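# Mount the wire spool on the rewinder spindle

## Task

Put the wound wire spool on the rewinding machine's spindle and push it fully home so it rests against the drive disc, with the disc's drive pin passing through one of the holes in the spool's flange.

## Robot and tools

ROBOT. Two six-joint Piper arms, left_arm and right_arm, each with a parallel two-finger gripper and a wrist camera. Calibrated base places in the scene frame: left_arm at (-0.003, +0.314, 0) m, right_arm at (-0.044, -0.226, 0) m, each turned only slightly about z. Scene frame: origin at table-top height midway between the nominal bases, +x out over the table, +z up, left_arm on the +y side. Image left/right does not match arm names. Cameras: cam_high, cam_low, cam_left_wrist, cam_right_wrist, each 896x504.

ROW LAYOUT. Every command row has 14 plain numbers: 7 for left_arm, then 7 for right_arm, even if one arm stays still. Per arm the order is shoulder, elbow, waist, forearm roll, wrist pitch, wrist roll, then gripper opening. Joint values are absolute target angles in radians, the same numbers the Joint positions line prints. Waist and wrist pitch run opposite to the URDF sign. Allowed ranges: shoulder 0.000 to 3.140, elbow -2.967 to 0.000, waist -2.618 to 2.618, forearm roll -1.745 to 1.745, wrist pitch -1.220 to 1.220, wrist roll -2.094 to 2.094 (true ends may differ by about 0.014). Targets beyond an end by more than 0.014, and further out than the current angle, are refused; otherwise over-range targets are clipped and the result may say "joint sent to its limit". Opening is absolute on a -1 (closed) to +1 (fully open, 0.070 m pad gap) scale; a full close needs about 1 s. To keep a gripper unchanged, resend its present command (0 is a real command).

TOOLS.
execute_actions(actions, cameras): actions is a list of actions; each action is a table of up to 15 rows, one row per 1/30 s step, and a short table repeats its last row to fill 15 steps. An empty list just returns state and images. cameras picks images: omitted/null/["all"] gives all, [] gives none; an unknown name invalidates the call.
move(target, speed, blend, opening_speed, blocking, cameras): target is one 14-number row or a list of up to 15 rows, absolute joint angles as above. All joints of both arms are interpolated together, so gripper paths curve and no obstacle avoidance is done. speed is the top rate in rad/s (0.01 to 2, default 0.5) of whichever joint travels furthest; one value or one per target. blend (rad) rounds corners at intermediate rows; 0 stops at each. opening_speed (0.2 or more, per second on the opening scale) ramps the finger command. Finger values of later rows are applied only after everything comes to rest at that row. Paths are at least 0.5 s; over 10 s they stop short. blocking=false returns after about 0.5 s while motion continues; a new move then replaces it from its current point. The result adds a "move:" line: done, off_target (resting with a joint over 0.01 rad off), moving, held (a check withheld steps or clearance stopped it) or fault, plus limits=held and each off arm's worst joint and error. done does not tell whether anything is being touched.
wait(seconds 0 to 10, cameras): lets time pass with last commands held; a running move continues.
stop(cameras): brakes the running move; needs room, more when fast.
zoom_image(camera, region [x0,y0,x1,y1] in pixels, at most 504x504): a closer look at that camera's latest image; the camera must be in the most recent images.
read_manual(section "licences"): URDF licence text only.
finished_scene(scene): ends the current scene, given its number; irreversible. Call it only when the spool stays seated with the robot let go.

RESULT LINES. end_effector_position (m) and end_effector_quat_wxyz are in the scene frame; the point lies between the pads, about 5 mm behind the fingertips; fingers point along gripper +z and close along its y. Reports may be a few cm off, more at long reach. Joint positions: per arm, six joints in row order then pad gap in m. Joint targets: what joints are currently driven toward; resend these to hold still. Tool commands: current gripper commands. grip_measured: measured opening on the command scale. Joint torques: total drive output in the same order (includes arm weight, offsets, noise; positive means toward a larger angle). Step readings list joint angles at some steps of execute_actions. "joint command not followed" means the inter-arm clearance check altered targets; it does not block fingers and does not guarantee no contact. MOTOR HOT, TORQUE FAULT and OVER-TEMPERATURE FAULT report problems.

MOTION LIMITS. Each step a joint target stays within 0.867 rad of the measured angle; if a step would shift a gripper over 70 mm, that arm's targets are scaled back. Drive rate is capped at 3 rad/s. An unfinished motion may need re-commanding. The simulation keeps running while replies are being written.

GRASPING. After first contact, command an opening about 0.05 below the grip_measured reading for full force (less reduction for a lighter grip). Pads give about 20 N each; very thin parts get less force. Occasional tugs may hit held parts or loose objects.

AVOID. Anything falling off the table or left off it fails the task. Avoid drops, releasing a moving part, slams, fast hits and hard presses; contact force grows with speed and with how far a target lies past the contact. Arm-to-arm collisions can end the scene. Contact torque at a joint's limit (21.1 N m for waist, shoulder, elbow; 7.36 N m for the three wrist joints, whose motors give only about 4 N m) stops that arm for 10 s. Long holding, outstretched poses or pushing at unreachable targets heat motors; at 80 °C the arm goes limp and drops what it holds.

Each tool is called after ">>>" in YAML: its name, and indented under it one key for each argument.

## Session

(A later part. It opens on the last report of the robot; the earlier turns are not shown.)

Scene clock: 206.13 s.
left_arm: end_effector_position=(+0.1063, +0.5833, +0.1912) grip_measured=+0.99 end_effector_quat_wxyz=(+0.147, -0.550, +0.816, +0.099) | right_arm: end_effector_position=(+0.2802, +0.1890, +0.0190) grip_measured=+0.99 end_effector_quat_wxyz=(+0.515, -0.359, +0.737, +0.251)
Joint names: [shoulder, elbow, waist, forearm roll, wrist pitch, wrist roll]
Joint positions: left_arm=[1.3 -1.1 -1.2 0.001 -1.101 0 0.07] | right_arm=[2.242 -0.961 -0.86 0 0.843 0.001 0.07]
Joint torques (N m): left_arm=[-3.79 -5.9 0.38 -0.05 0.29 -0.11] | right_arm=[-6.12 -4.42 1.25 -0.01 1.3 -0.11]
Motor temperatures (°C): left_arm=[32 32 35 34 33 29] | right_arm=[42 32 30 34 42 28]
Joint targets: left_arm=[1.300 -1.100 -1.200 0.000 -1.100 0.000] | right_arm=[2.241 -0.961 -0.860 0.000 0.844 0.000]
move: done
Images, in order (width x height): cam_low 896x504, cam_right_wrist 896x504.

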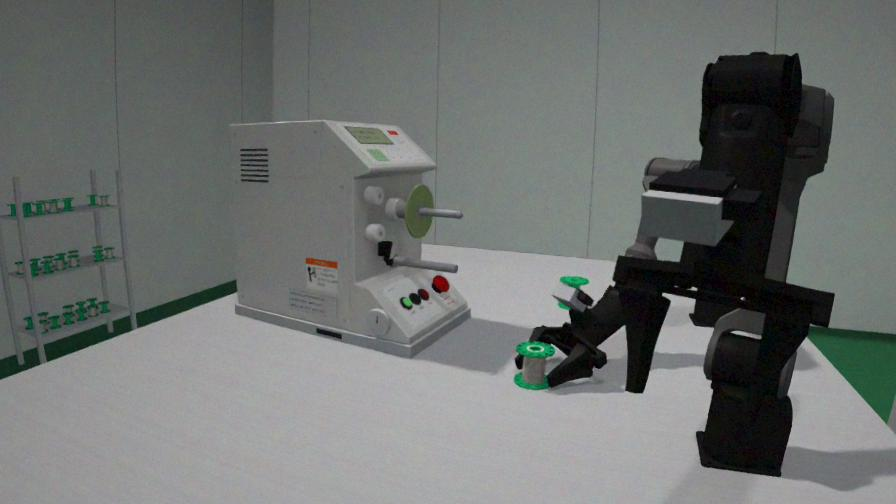

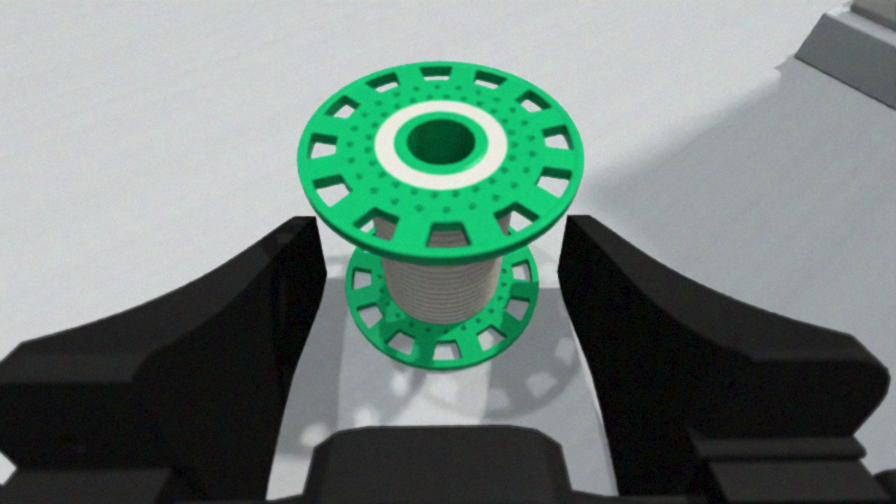

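>>> move:
  target: [1.3, -1.1, -1.2, 0, -1.1, 0, 1, 2.2411, -0.9609, -0.8596, 0, 0.8439, 0, 0.0]
  opening_speed: 0.4
  cameras: ["cam_right_wrist"]

Scene clock: 210.97 s.
left_arm: end_effector_position=(+0.1063, +0.5833, +0.1912) grip_measured=+0.99 end_effector_quat_wxyz=(+0.147, -0.550, +0.816, +0.099) | right_arm: end_effector_position=(+0.2802, +0.1890, +0.0192) grip_measured=+0.00 end_effector_quat_wxyz=(+0.515, -0.359, +0.737, +0.251)
Joint names: [shoulder, elbow, waist, forearm roll, wrist pitch, wrist roll]
Joint positions: left_arm=[1.3 -1.1 -1.2 0.001 -1.101 0 0.07] | right_arm=[2.242 -0.961 -0.86 0 0.844 0.001 0.035]
Joint torques (N m): left_arm=[-3.76 -5.62 0.32 -0.05 0.28 -0.11] | right_arm=[-5.11 -2.81 1.13 0.03 1.23 -0.09]
Motor temperatures (°C): left_arm=[32 32 35 34 33 29] | right_arm=[42 32 30 34 42 28]
Joint targets: left_arm=[1.300 -1.100 -1.200 0.000 -1.100 0.000] | right_arm=[2.241 -0.961 -0.860 0.000 0.844 0.000]
move: done
Images, in order (width x height): cam_right_wrist 896x504.

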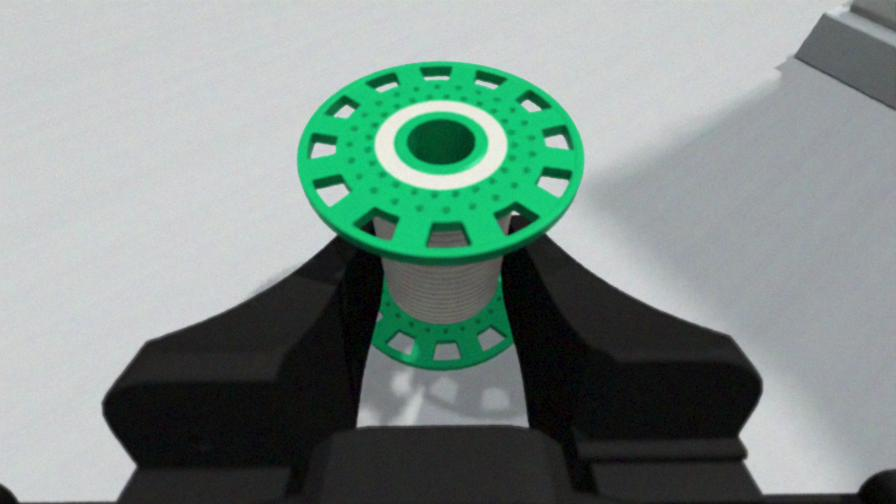

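>>> move:
  target: [1.3, -1.1, -1.2, 0, -1.1, 0, 1, 2.2411, -0.9609, -0.8596, 0, 0.8439, 0, -0.13]
  opening_speed: 0.2
  cameras: ["cam_right_wrist"]

Scene clock: 212.40 s.
left_arm: end_effector_position=(+0.1063, +0.5833, +0.1912) grip_measured=+0.99 end_effector_quat_wxyz=(+0.147, -0.550, +0.816, +0.099) | right_arm: end_effector_position=(+0.2802, +0.1890, +0.0192) grip_measured=-0.01 end_effector_quat_wxyz=(+0.515, -0.359, +0.737, +0.251)
Joint names: [shoulder, elbow, waist, forearm roll, wrist pitch, wrist roll]
Joint positions: left_arm=[1.3 -1.1 -1.2 0.001 -1.101 0 0.07] | right_arm=[2.242 -0.961 -0.86 0 0.844 0.001 0.035]
Joint torques (N m): left_arm=[-3.72 -5.55 0.31 -0.04 0.27 -0.11] | right_arm=[-5.12 -2.33 1.09 0.04 1.21 -0.08]
Motor temperatures (°C): left_arm=[32 32 35 34 33 29] | right_arm=[42 32 30 34 42 28]
Joint targets: left_arm=[1.300 -1.100 -1.200 0.000 -1.100 0.000] | right_arm=[2.241 -0.961 -0.860 0.000 0.844 0.000]
move: done
Images, in order (width x height): cam_right_wrist 896x504.

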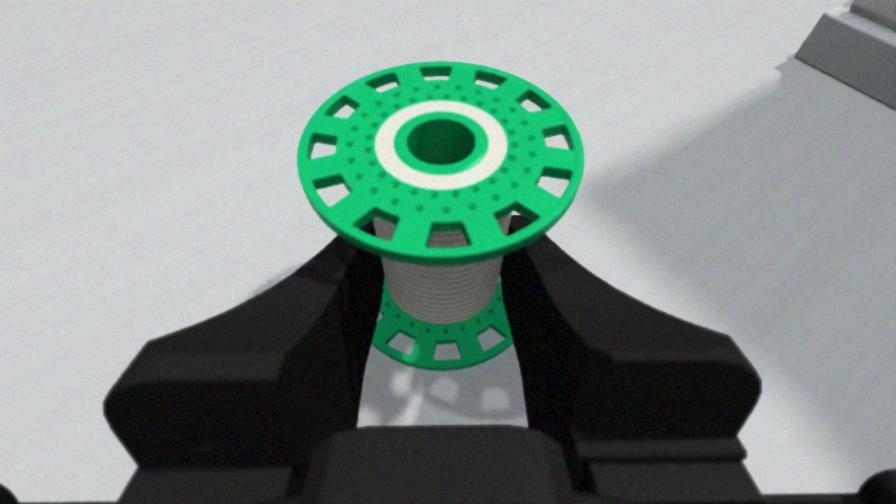

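>>> move:
  target:
    - [1.3, -1.1, -1.2, 0, -1.1, 0, 1, 2.0, -0.97, -0.8596, 0, 0.8439, 0, -0.13]
    - [1.3, -1.1, -1.2, 0, -1.1, 0, 1, 1.8174, -0.9972, -0.3046, -0.9451, 0.994, -0.9242, -0.13]
  speed: [0.25, 0.4]
  blend: 0.05
  cameras: ["cam_low", "cam_right_wrist", "cam_high"]

>>> zoom_image:
  camera: "cam_right_wrist"
  region: [200, 0, 700, 300]

>>> zoom_image:
  camera: "cam_low"
  region: [380, 150, 640, 320]

Scene clock: 222.93 s.
left_arm: end_effector_position=(+0.1063, +0.5833, +0.1912) grip_measured=+0.99 end_effector_quat_wxyz=(+0.147, -0.550, +0.816, +0.099) | right_arm: end_effector_position=(+0.3452, +0.0771, +0.2357) grip_measured=-0.01 end_effector_quat_wxyz=(+0.687, -0.688, +0.165, -0.165)
Joint names: [shoulder, elbow, waist, forearm roll, wrist pitch, wrist roll]
Joint positions: left_arm=[1.3 -1.1 -1.2 0.001 -1.101 0 0.07] | right_arm=[1.817 -0.997 -0.304 -0.946 0.994 -0.925 0.035]
Joint torques (N m): left_arm=[-3.66 -5.72 0.17 -0.01 0.25 -0.11] | right_arm=[-5.42 -6.91 -0.02 1.11 1.44 0.05]
Motor temperatures (°C): left_arm=[32 32 35 34 33 29] | right_arm=[42 32 30 34 41 28]
Joint targets: left_arm=[1.300 -1.100 -1.200 0.000 -1.100 0.000] | right_arm=[1.817 -0.997 -0.305 -0.945 0.994 -0.924]
move: done
Images, in order (width x height): cam_high 896x504, cam_low 896x504, cam_right_wrist 896x504.

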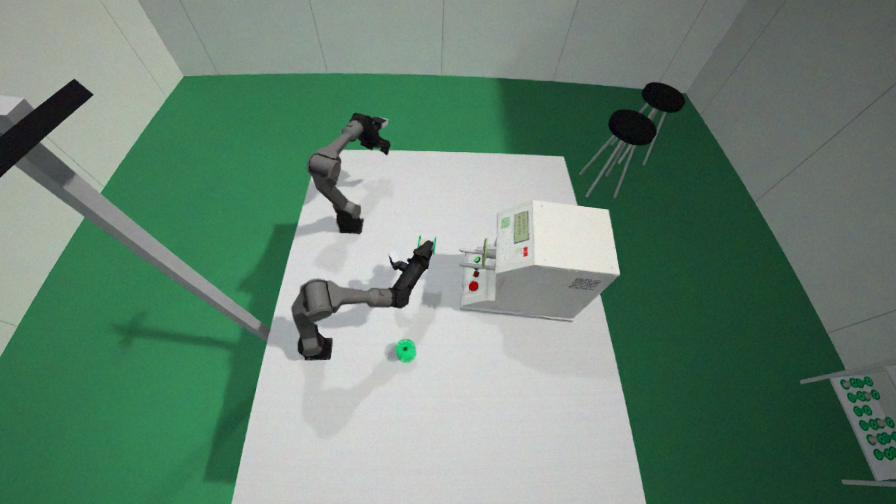

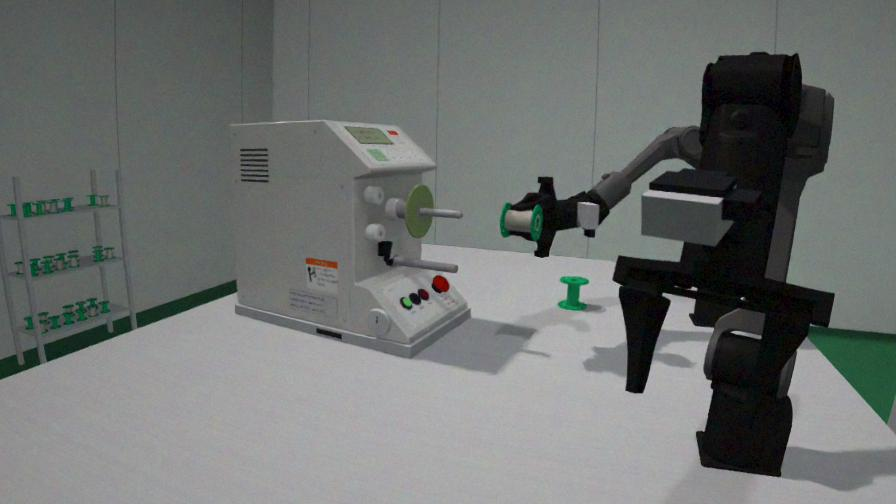

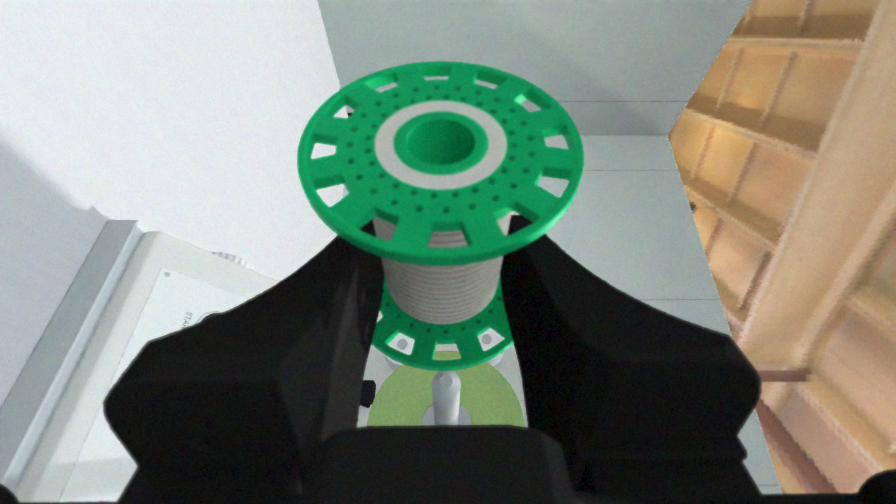

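Scaled by 1.008 from the camera's 896x504 image, which has a finer 1280x720 frame.

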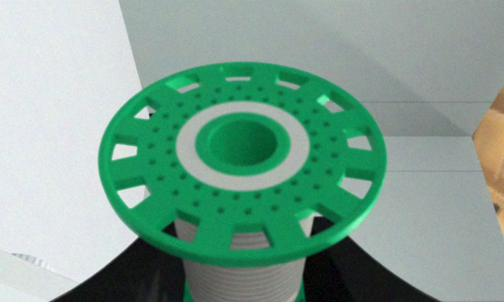

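Scaled by 1.938 from the camera's 896x504 image, which has a finer 1280x720 frame.

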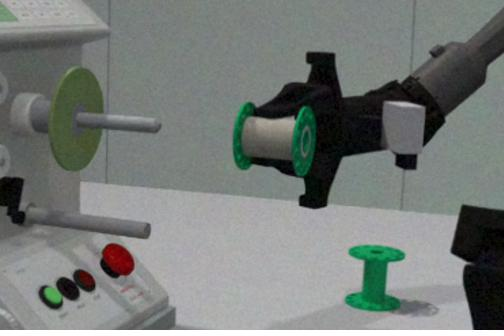

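>>> zoom_image:
  camera: "cam_right_wrist"
  region: [350, 320, 550, 430]

Scaled by 2.520 from the camera's 896x504 image, which has a finer 1280x720 frame.

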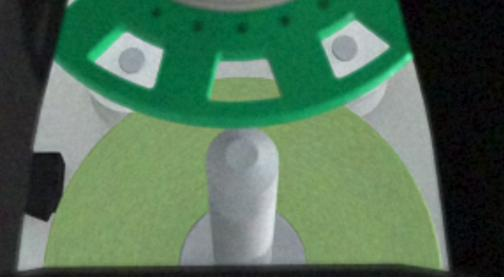

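>>> move:
  target: [1.3, -1.1, -1.2, 0, -1.1, 0, 1, 2.0612, -1.4043, -0.1970, -1.1452, 0.9982, -0.6968, -0.13]
  speed: 0.25
  cameras: ["cam_low", "cam_right_wrist", "cam_high"]

>>> zoom_image:
  camera: "cam_right_wrist"
  region: [250, 40, 640, 430]

>>> zoom_image:
  camera: "cam_low"
  region: [380, 160, 560, 280]

>>> zoom_image:
  camera: "cam_high"
  region: [400, 210, 530, 310]

Scene clock: 243.43 s.
left_arm: end_effector_position=(+0.1063, +0.5833, +0.1912) grip_measured=+0.99 end_effector_quat_wxyz=(+0.147, -0.550, +0.816, +0.099) | right_arm: end_effector_position=(+0.4302, +0.0690, +0.2372) grip_measured=-0.01 end_effector_quat_wxyz=(+0.689, -0.689, +0.157, -0.157)
Joint names: [shoulder, elbow, waist, forearm roll, wrist pitch, wrist roll]
Joint positions: left_arm=[1.3 -1.1 -1.2 0.001 -1.101 0 0.07] | right_arm=[2.061 -1.404 -0.199 -1.148 1.001 -0.696 0.035]
Joint torques (N m): left_arm=[-3.56 -5.86 0.09 0.01 0.27 -0.11] | right_arm=[-5.8 -8.02 8.57 3.63 -1.81 -0.1]
Motor temperatures (°C): left_arm=[32 32 35 34 33 29] | right_arm=[41 32 30 35 41 28]
Joint targets: left_arm=[1.300 -1.100 -1.200 0.000 -1.100 0.000] | right_arm=[2.061 -1.404 -0.197 -1.145 0.998 -0.697]
move: done
Images, in order (width x height): cam_high 896x504, cam_low 896x504, cam_right_wrist 896x504.

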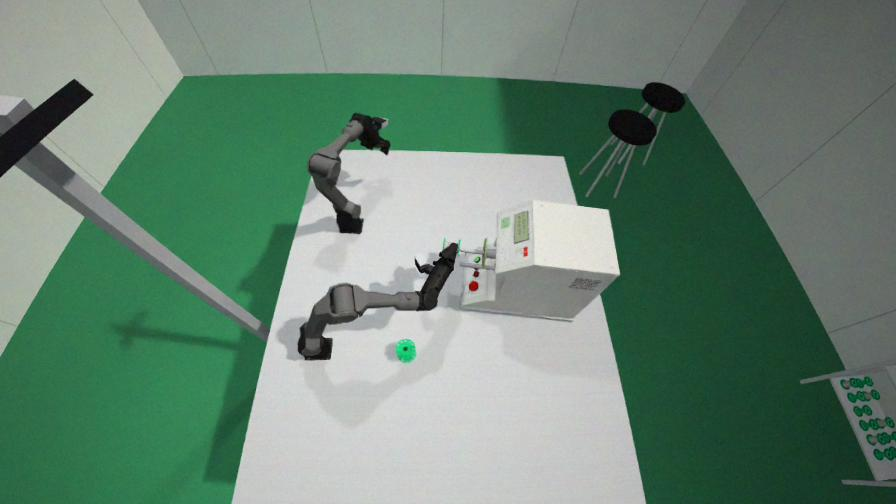

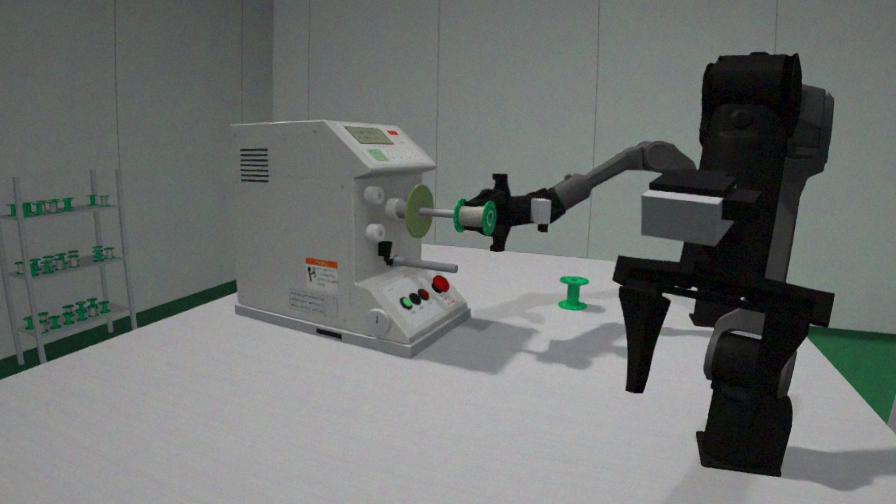

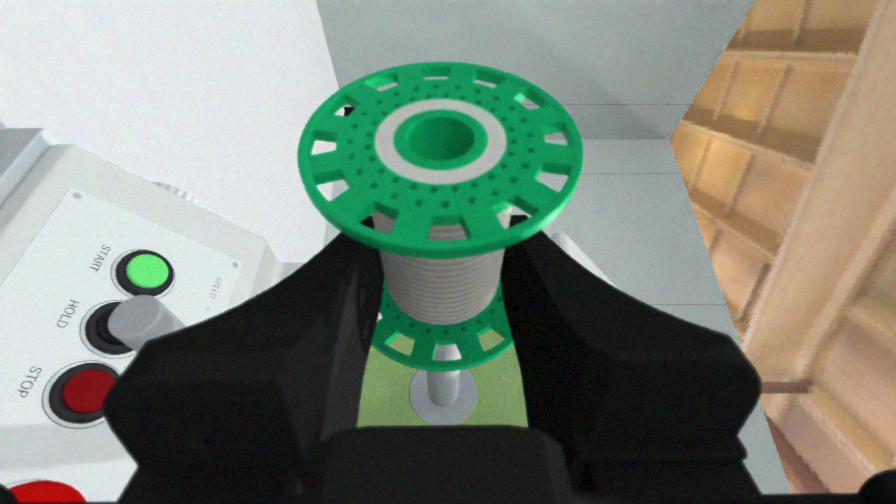

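Scaled by 1.292 from the camera's 896x504 image, which has a finer 1280x720 frame.

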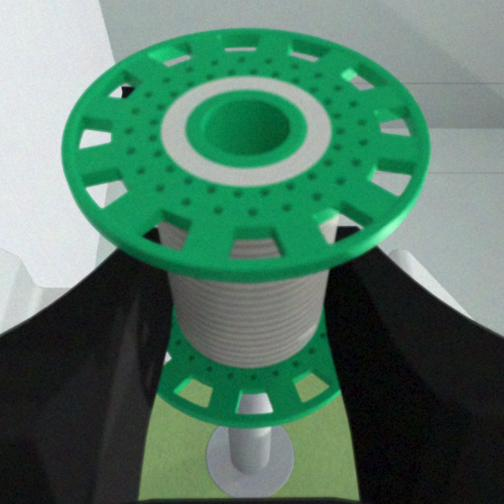

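Scaled by 2.800 from the camera's 896x504 image, which has a finer 1280x720 frame.

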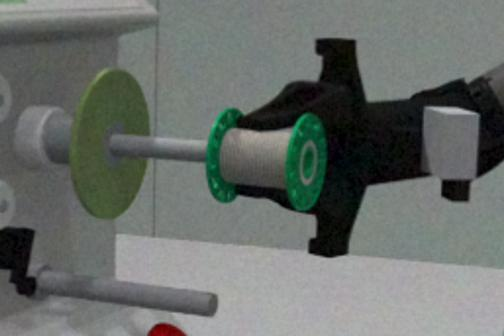

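Scaled by 3.877 from the camera's 896x504 image, which has a finer 1280x720 frame.

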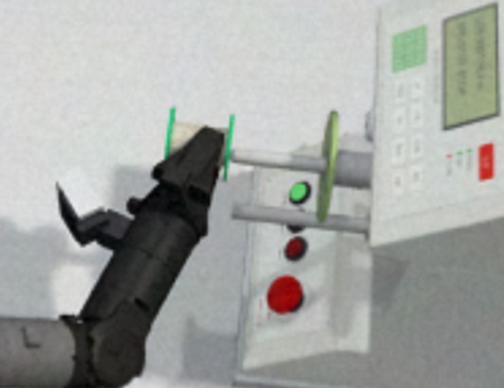

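>>> zoom_image:
  camera: "cam_high"
  region: [436, 230, 496, 270]

>>> zoom_image:
  camera: "cam_low"
  region: [400, 180, 510, 250]

>>> zoom_image:
  camera: "cam_right_wrist"
  region: [350, 310, 550, 430]

Scaled by 8.400 from the camera's 896x504 image, which has a finer 1280x720 frame.

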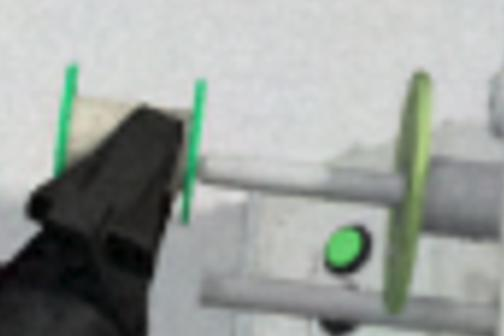

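Scaled by 4.582 from the camera's 896x504 image, which has a finer 1280x720 frame.

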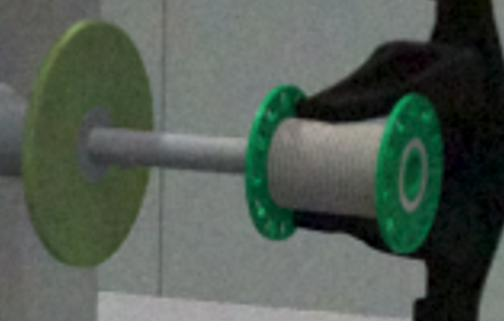

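Scaled by 2.520 from the camera's 896x504 image, which has a finer 1280x720 frame.

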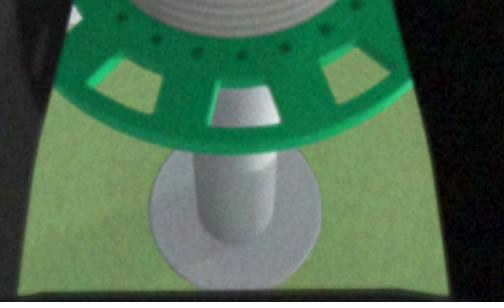

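>>> move:
  target: [1.3, -1.1, -1.2, 0, -1.1, 0, 1, 2.0163, -1.3265, -0.1957, -1.1273, 1.0132, -0.7314, -0.13]
  speed: 0.15
  cameras: ["cam_low", "cam_right_wrist", "cam_high"]

>>> zoom_image:
  camera: "cam_high"
  region: [432, 230, 492, 270]

>>> zoom_image:
  camera: "cam_low"
  region: [400, 180, 510, 250]

>>> zoom_image:
  camera: "cam_right_wrist"
  region: [350, 310, 550, 430]

Scene clock: 251.97 s.
left_arm: end_effector_position=(+0.1063, +0.5833, +0.1912) grip_measured=+0.99 end_effector_quat_wxyz=(+0.147, -0.550, +0.816, +0.099) | right_arm: end_effector_position=(+0.4180, +0.0632, +0.2365) grip_measured=-0.01 end_effector_quat_wxyz=(+0.689, -0.689, +0.160, -0.159)
Joint names: [shoulder, elbow, waist, forearm roll, wrist pitch, wrist roll]
Joint positions: left_arm=[1.3 -1.1 -1.2 0.001 -1.101 0 0.07] | right_arm=[2.017 -1.326 -0.195 -1.127 1.013 -0.732 0.035]
Joint torques (N m): left_arm=[-3.53 -6.04 0.02 0.03 0.28 -0.11] | right_arm=[-7.16 -5.94 -0.23 1.24 1.32 0.06]
Motor temperatures (°C): left_arm=[32 32 35 34 33 29] | right_arm=[41 33 32 50 48 28]
Joint targets: left_arm=[1.300 -1.100 -1.200 0.000 -1.100 0.000] | right_arm=[2.016 -1.326 -0.196 -1.127 1.013 -0.731]
move: done
Images, in order (width x height): cam_high 896x504, cam_low 896x504, cam_right_wrist 896x504.

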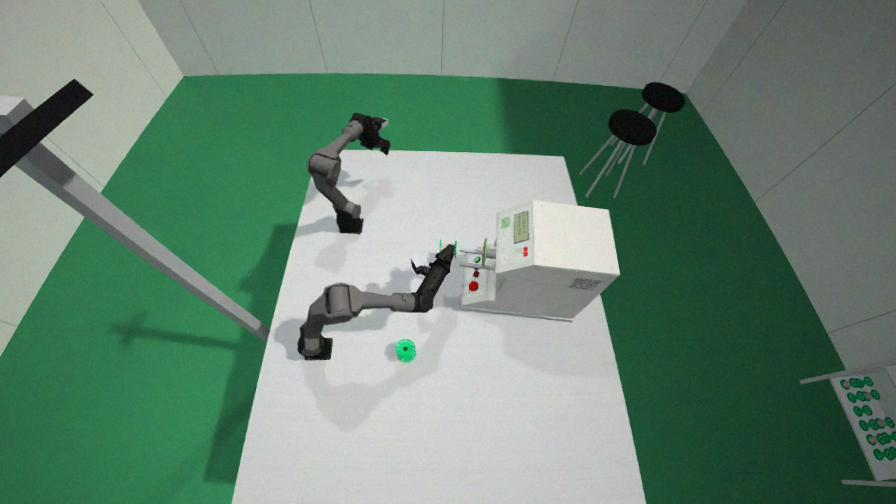

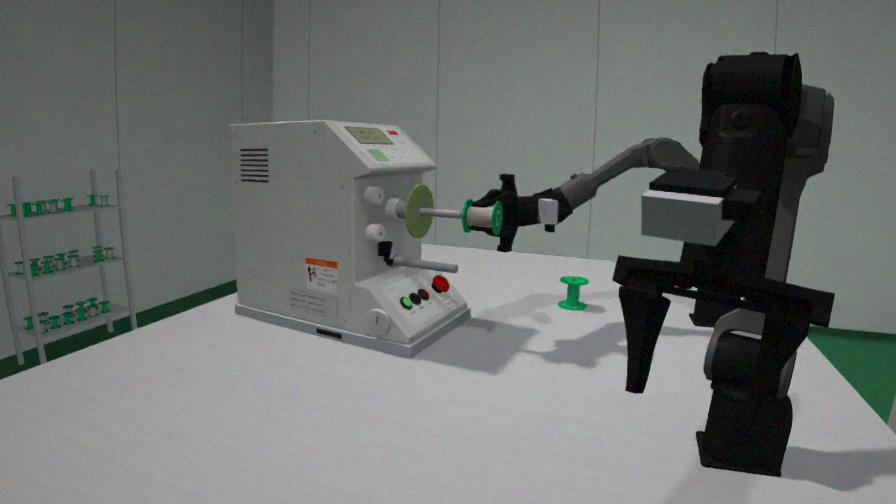

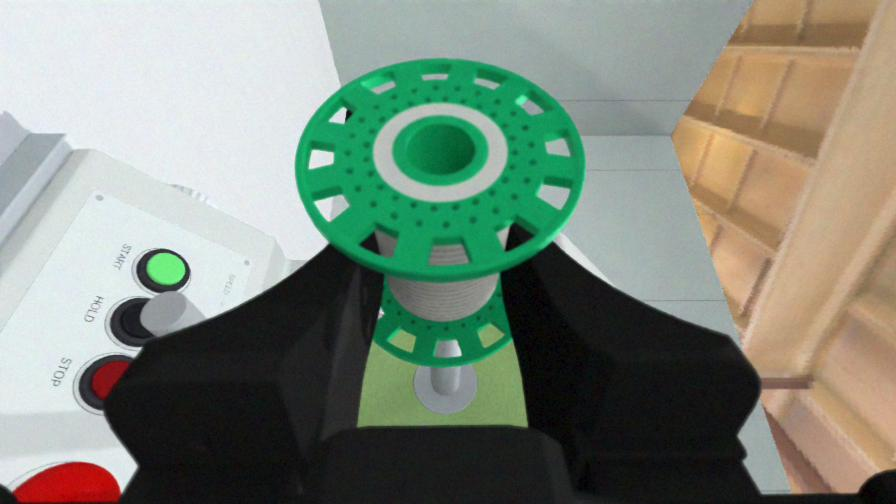

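Scaled by 8.400 from the camera's 896x504 image, which has a finer 1280x720 frame.

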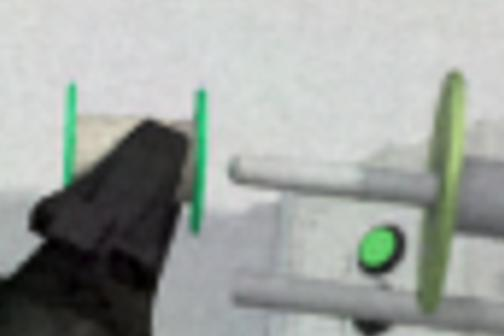

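Scaled by 4.582 from the camera's 896x504 image, which has a finer 1280x720 frame.

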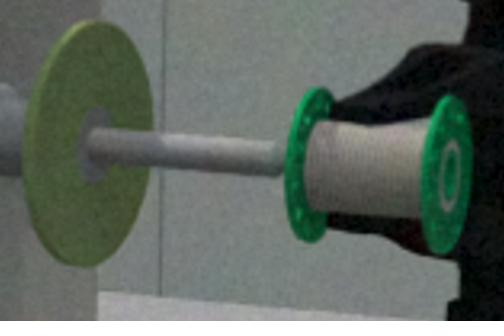

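Scaled by 2.520 from the camera's 896x504 image, which has a finer 1280x720 frame.

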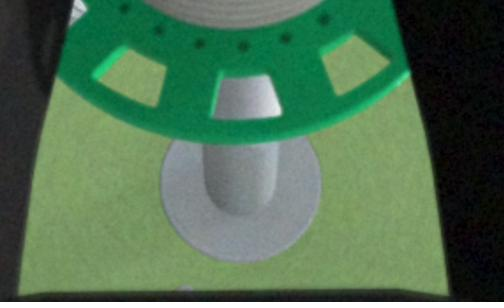

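>>> move:
  target: [1.3, -1.1, -1.2, 0, -1.1, 0, 1, 2.0057, -1.3146, -0.2074, -1.0689, 0.9617, -0.7647, -0.13]
  speed: 0.1
  cameras: ["cam_low", "cam_right_wrist", "cam_high"]

>>> zoom_image:
  camera: "cam_high"
  region: [432, 230, 492, 270]

>>> zoom_image:
  camera: "cam_low"
  region: [400, 180, 510, 250]

>>> zoom_image:
  camera: "cam_right_wrist"
  region: [350, 310, 550, 430]

Scene clock: 261.47 s.
left_arm: end_effector_position=(+0.1063, +0.5833, +0.1912) grip_measured=+0.99 end_effector_quat_wxyz=(+0.147, -0.550, +0.816, +0.099) | right_arm: end_effector_position=(+0.4258, +0.0610, +0.2385) grip_measured=-0.01 end_effector_quat_wxyz=(+0.684, -0.684, +0.180, -0.180)
Joint names: [shoulder, elbow, waist, forearm roll, wrist pitch, wrist roll]
Joint positions: left_arm=[1.3 -1.1 -1.2 0.001 -1.101 0 0.07] | right_arm=[2.006 -1.315 -0.208 -1.068 0.961 -0.765 0.035]
Joint torques (N m): left_arm=[-3.45 -6.09 -0.08 0.02 0.29 -0.11] | right_arm=[-6.96 -5.2 0.19 1.05 1.36 0.03]
Motor temperatures (°C): left_arm=[32 32 35 34 33 29] | right_arm=[42 33 31 45 46 28]
Joint targets: left_arm=[1.300 -1.100 -1.200 0.000 -1.100 0.000] | right_arm=[2.006 -1.315 -0.207 -1.069 0.962 -0.765]
move: done
Images, in order (width x height): cam_high 896x504, cam_low 896x504, cam_right_wrist 896x504.

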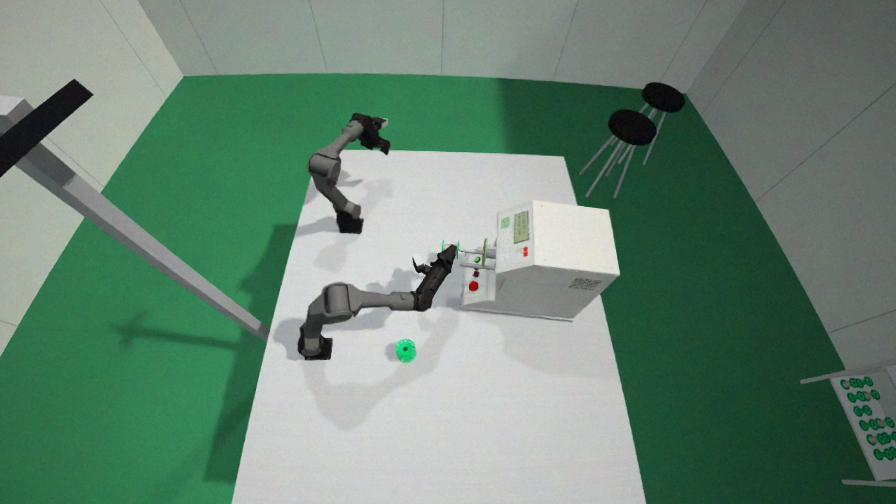

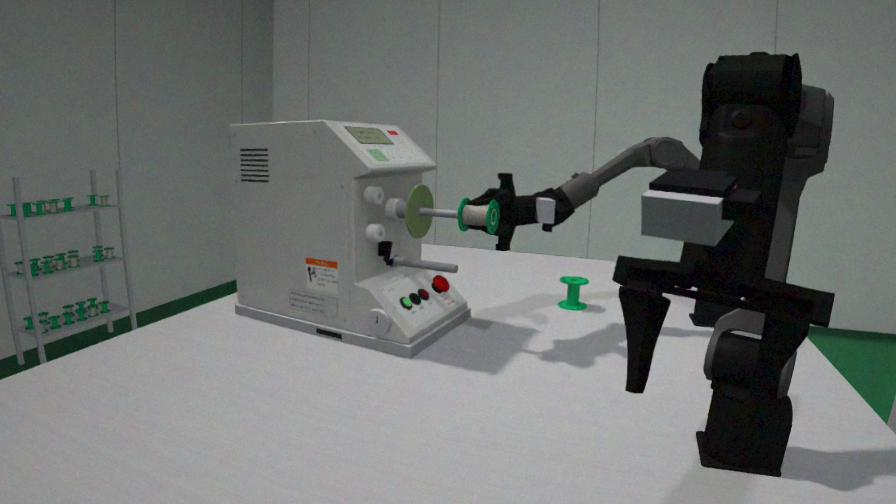

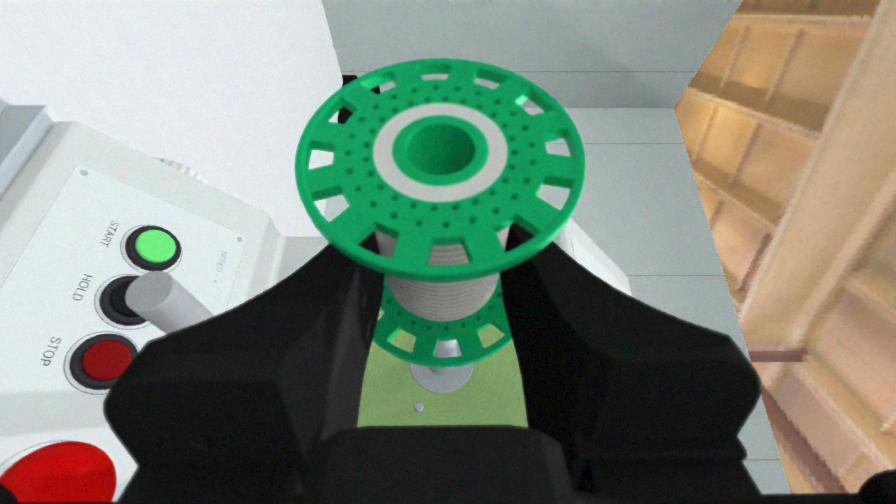

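Scaled by 8.400 from the camera's 896x504 image, which has a finer 1280x720 frame.

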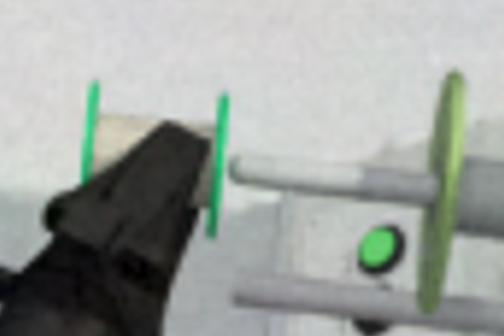

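Scaled by 4.582 from the camera's 896x504 image, which has a finer 1280x720 frame.

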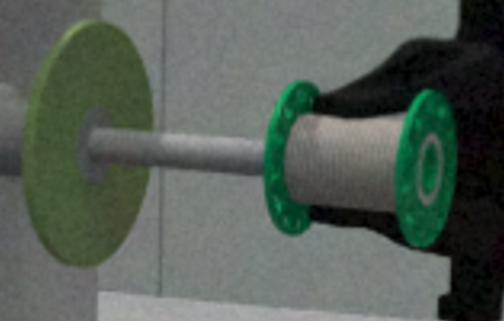

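Scaled by 2.520 from the camera's 896x504 image, which has a finer 1280x720 frame.

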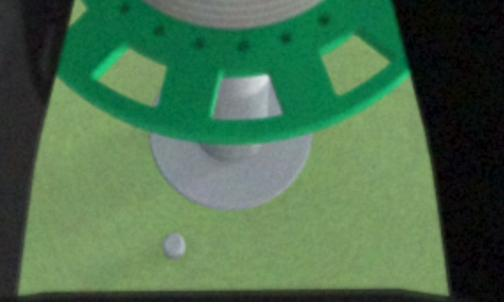

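>>> move:
  target: [1.3, -1.1, -1.2, 0, -1.1, 0, 1, 2.0492, -1.3895, -0.1937, -1.0994, 0.9570, -0.7244, -0.13]
  speed: 0.08
  cameras: ["cam_low", "cam_right_wrist", "cam_high"]

>>> zoom_image:
  camera: "cam_high"
  region: [432, 230, 492, 270]

>>> zoom_image:
  camera: "cam_low"
  region: [400, 180, 510, 250]

>>> zoom_image:
  camera: "cam_right_wrist"
  region: [350, 310, 550, 430]

Scene clock: 269.43 s.
left_arm: end_effector_position=(+0.1063, +0.5833, +0.1912) grip_measured=+0.99 end_effector_quat_wxyz=(+0.147, -0.550, +0.816, +0.099) | right_arm: end_effector_position=(+0.4400, +0.0603, +0.2381) grip_measured=-0.01 end_effector_quat_wxyz=(+0.684, -0.684, +0.179, -0.178)
Joint names: [shoulder, elbow, waist, forearm roll, wrist pitch, wrist roll]
Joint positions: left_arm=[1.3 -1.1 -1.2 0.001 -1.101 0 0.07] | right_arm=[2.05 -1.389 -0.195 -1.1 0.958 -0.724 0.035]
Joint torques (N m): left_arm=[-3.43 -6.24 -0.14 0.01 0.29 -0.11] | right_arm=[-7.87 -8.43 6.52 2.4 0.73 -0.06]
Motor temperatures (°C): left_arm=[32 32 35 34 33 29] | right_arm=[42 33 31 42 44 28]
Joint targets: left_arm=[1.300 -1.100 -1.200 0.000 -1.100 0.000] | right_arm=[2.049 -1.389 -0.194 -1.099 0.957 -0.724]
move: done
Images, in order (width x height): cam_high 896x504, cam_low 896x504, cam_right_wrist 896x504.

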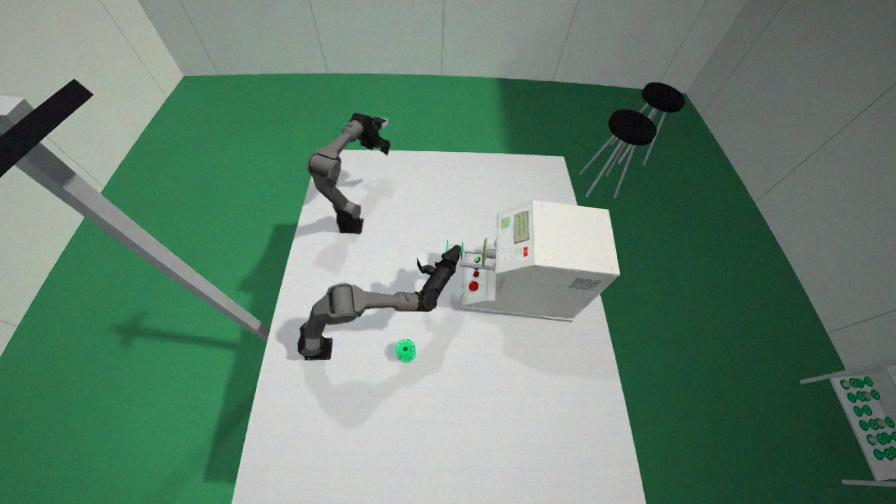

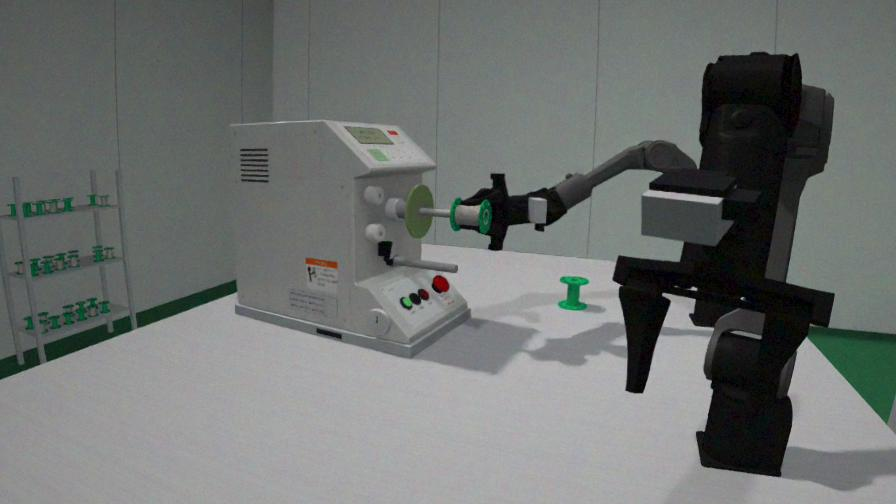

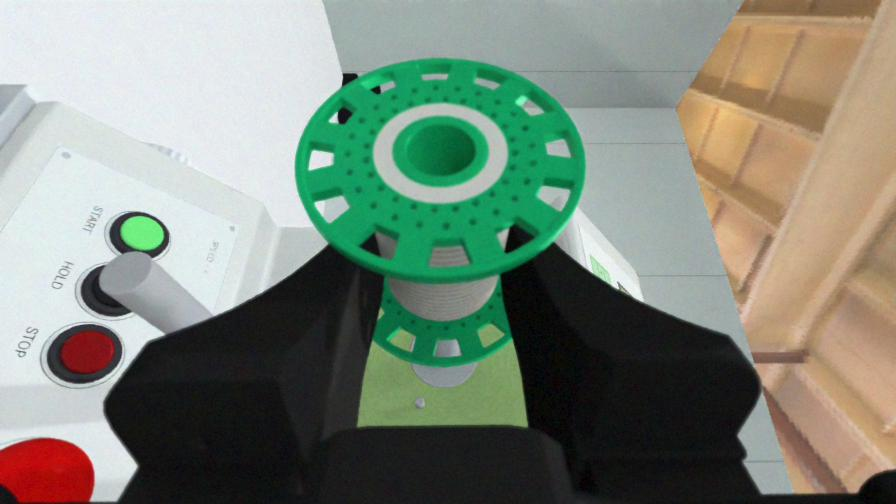

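Scaled by 8.400 from the camera's 896x504 image, which has a finer 1280x720 frame.

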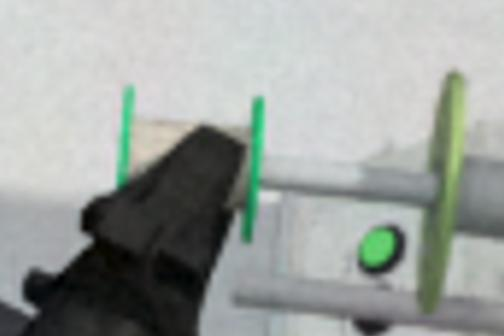

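Scaled by 4.582 from the camera's 896x504 image, which has a finer 1280x720 frame.

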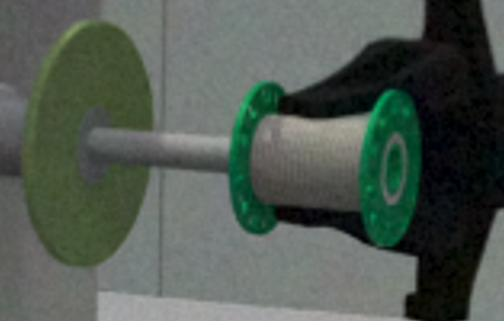

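Scaled by 2.520 from the camera's 896x504 image, which has a finer 1280x720 frame.

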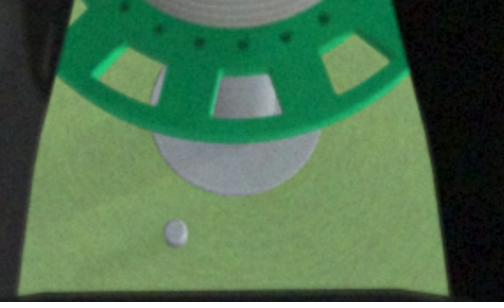

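>>> zoom_image:
  camera: "cam_right_wrist"
  region: [370, 90, 510, 210]

Scaled by 3.600 from the camera's 896x504 image, which has a finer 1280x720 frame.

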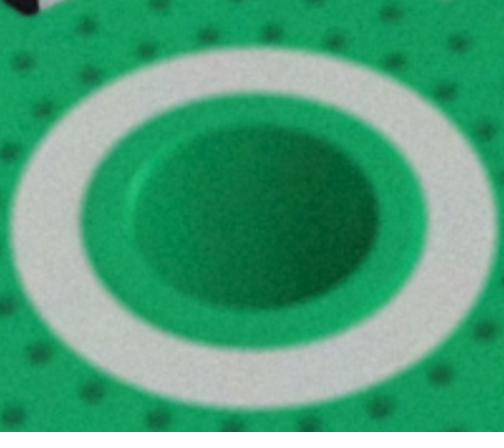

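>>> move:
  target: [1.3, -1.1, -1.2, 0, -1.1, 0, 1, 2.0573, -1.4092, -0.1906, -1.1095, 0.9542, -0.7102, -0.13]
  speed: 0.05
  cameras: ["cam_low", "cam_right_wrist", "cam_high"]

>>> zoom_image:
  camera: "cam_high"
  region: [432, 230, 492, 270]

>>> zoom_image:
  camera: "cam_low"
  region: [400, 180, 510, 250]

>>> zoom_image:
  camera: "cam_right_wrist"
  region: [350, 310, 550, 430]

Scene clock: 280.70 s.
left_arm: end_effector_position=(+0.1063, +0.5833, +0.1912) grip_measured=+0.99 end_effector_quat_wxyz=(+0.147, -0.550, +0.816, +0.099) | right_arm: end_effector_position=(+0.4428, +0.0596, +0.2385) grip_measured=-0.01 end_effector_quat_wxyz=(+0.682, -0.687, +0.176, -0.179)
Joint names: [shoulder, elbow, waist, forearm roll, wrist pitch, wrist roll]
Joint positions: left_arm=[1.3 -1.1 -1.2 0.001 -1.101 0 0.07] | right_arm=[2.057 -1.408 -0.191 -1.118 0.955 -0.71 0.035]
Joint torques (N m): left_arm=[-3.35 -6.44 -0.19 0 0.32 -0.11] | right_arm=[-10.76 -14.75 7.85 4.52 1.34 -0.13]
Motor temperatures (°C): left_arm=[32 32 35 34 33 29] | right_arm=[46 34 31 52 44 28]
Joint targets: left_arm=[1.300 -1.100 -1.200 0.000 -1.100 0.000] | right_arm=[2.057 -1.409 -0.191 -1.109 0.954 -0.710]
move: done
Images, in order (width x height): cam_high 896x504, cam_low 896x504, cam_right_wrist 896x504.

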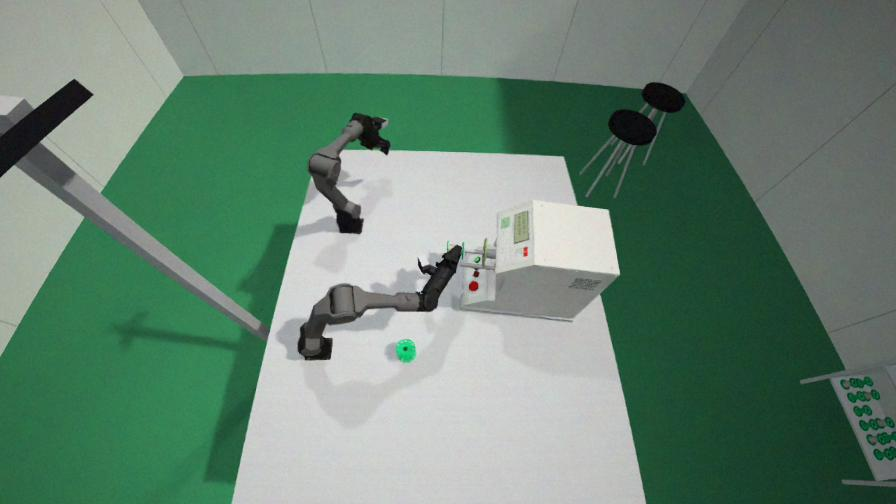

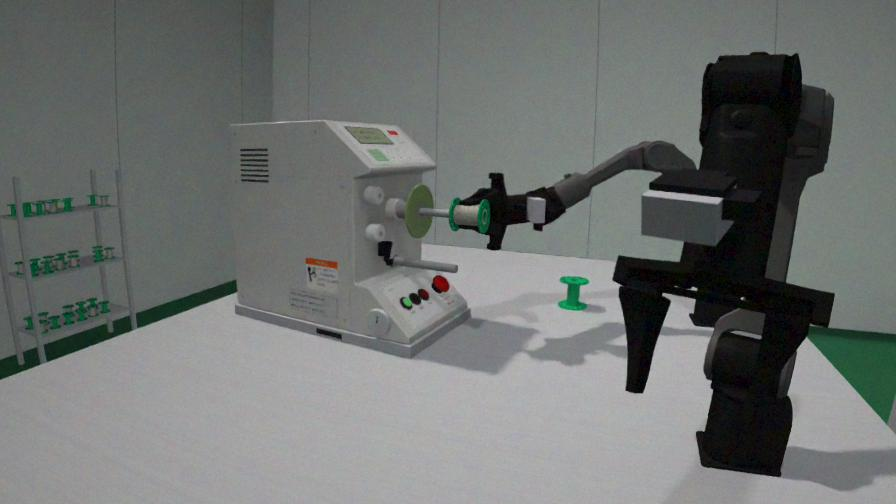

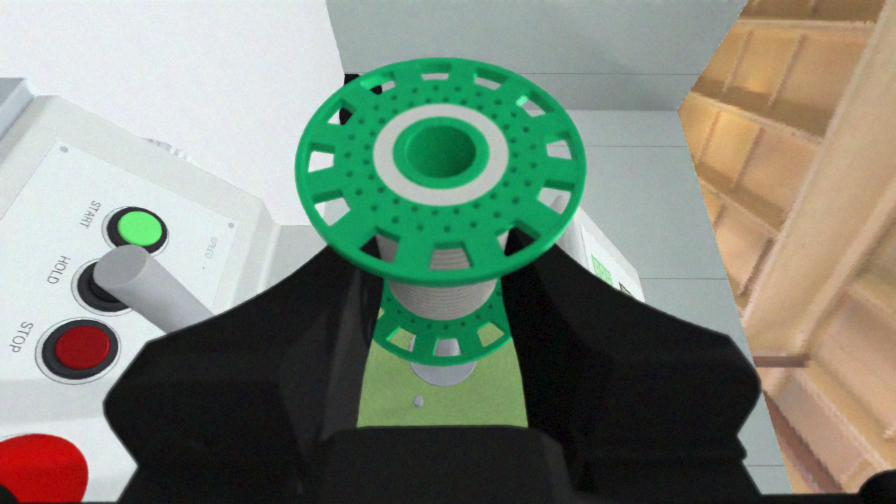

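Scaled by 8.400 from the camera's 896x504 image, which has a finer 1280x720 frame.

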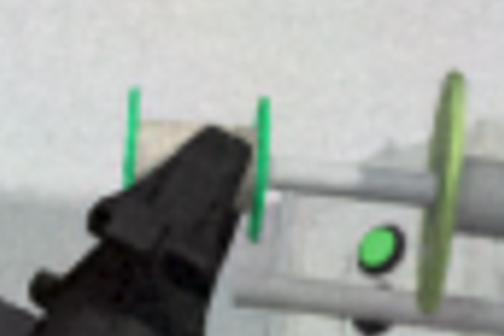

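Scaled by 4.582 from the camera's 896x504 image, which has a finer 1280x720 frame.

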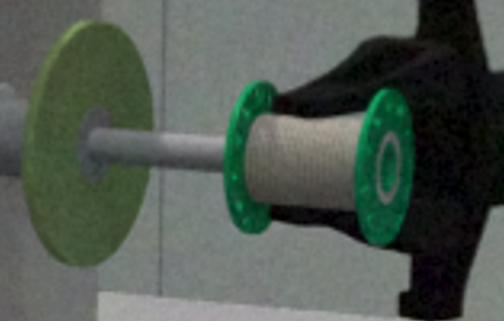

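Scaled by 2.520 from the camera's 896x504 image, which has a finer 1280x720 frame.

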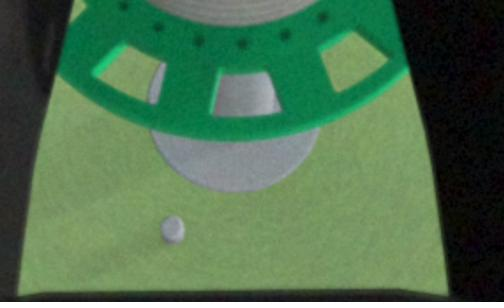

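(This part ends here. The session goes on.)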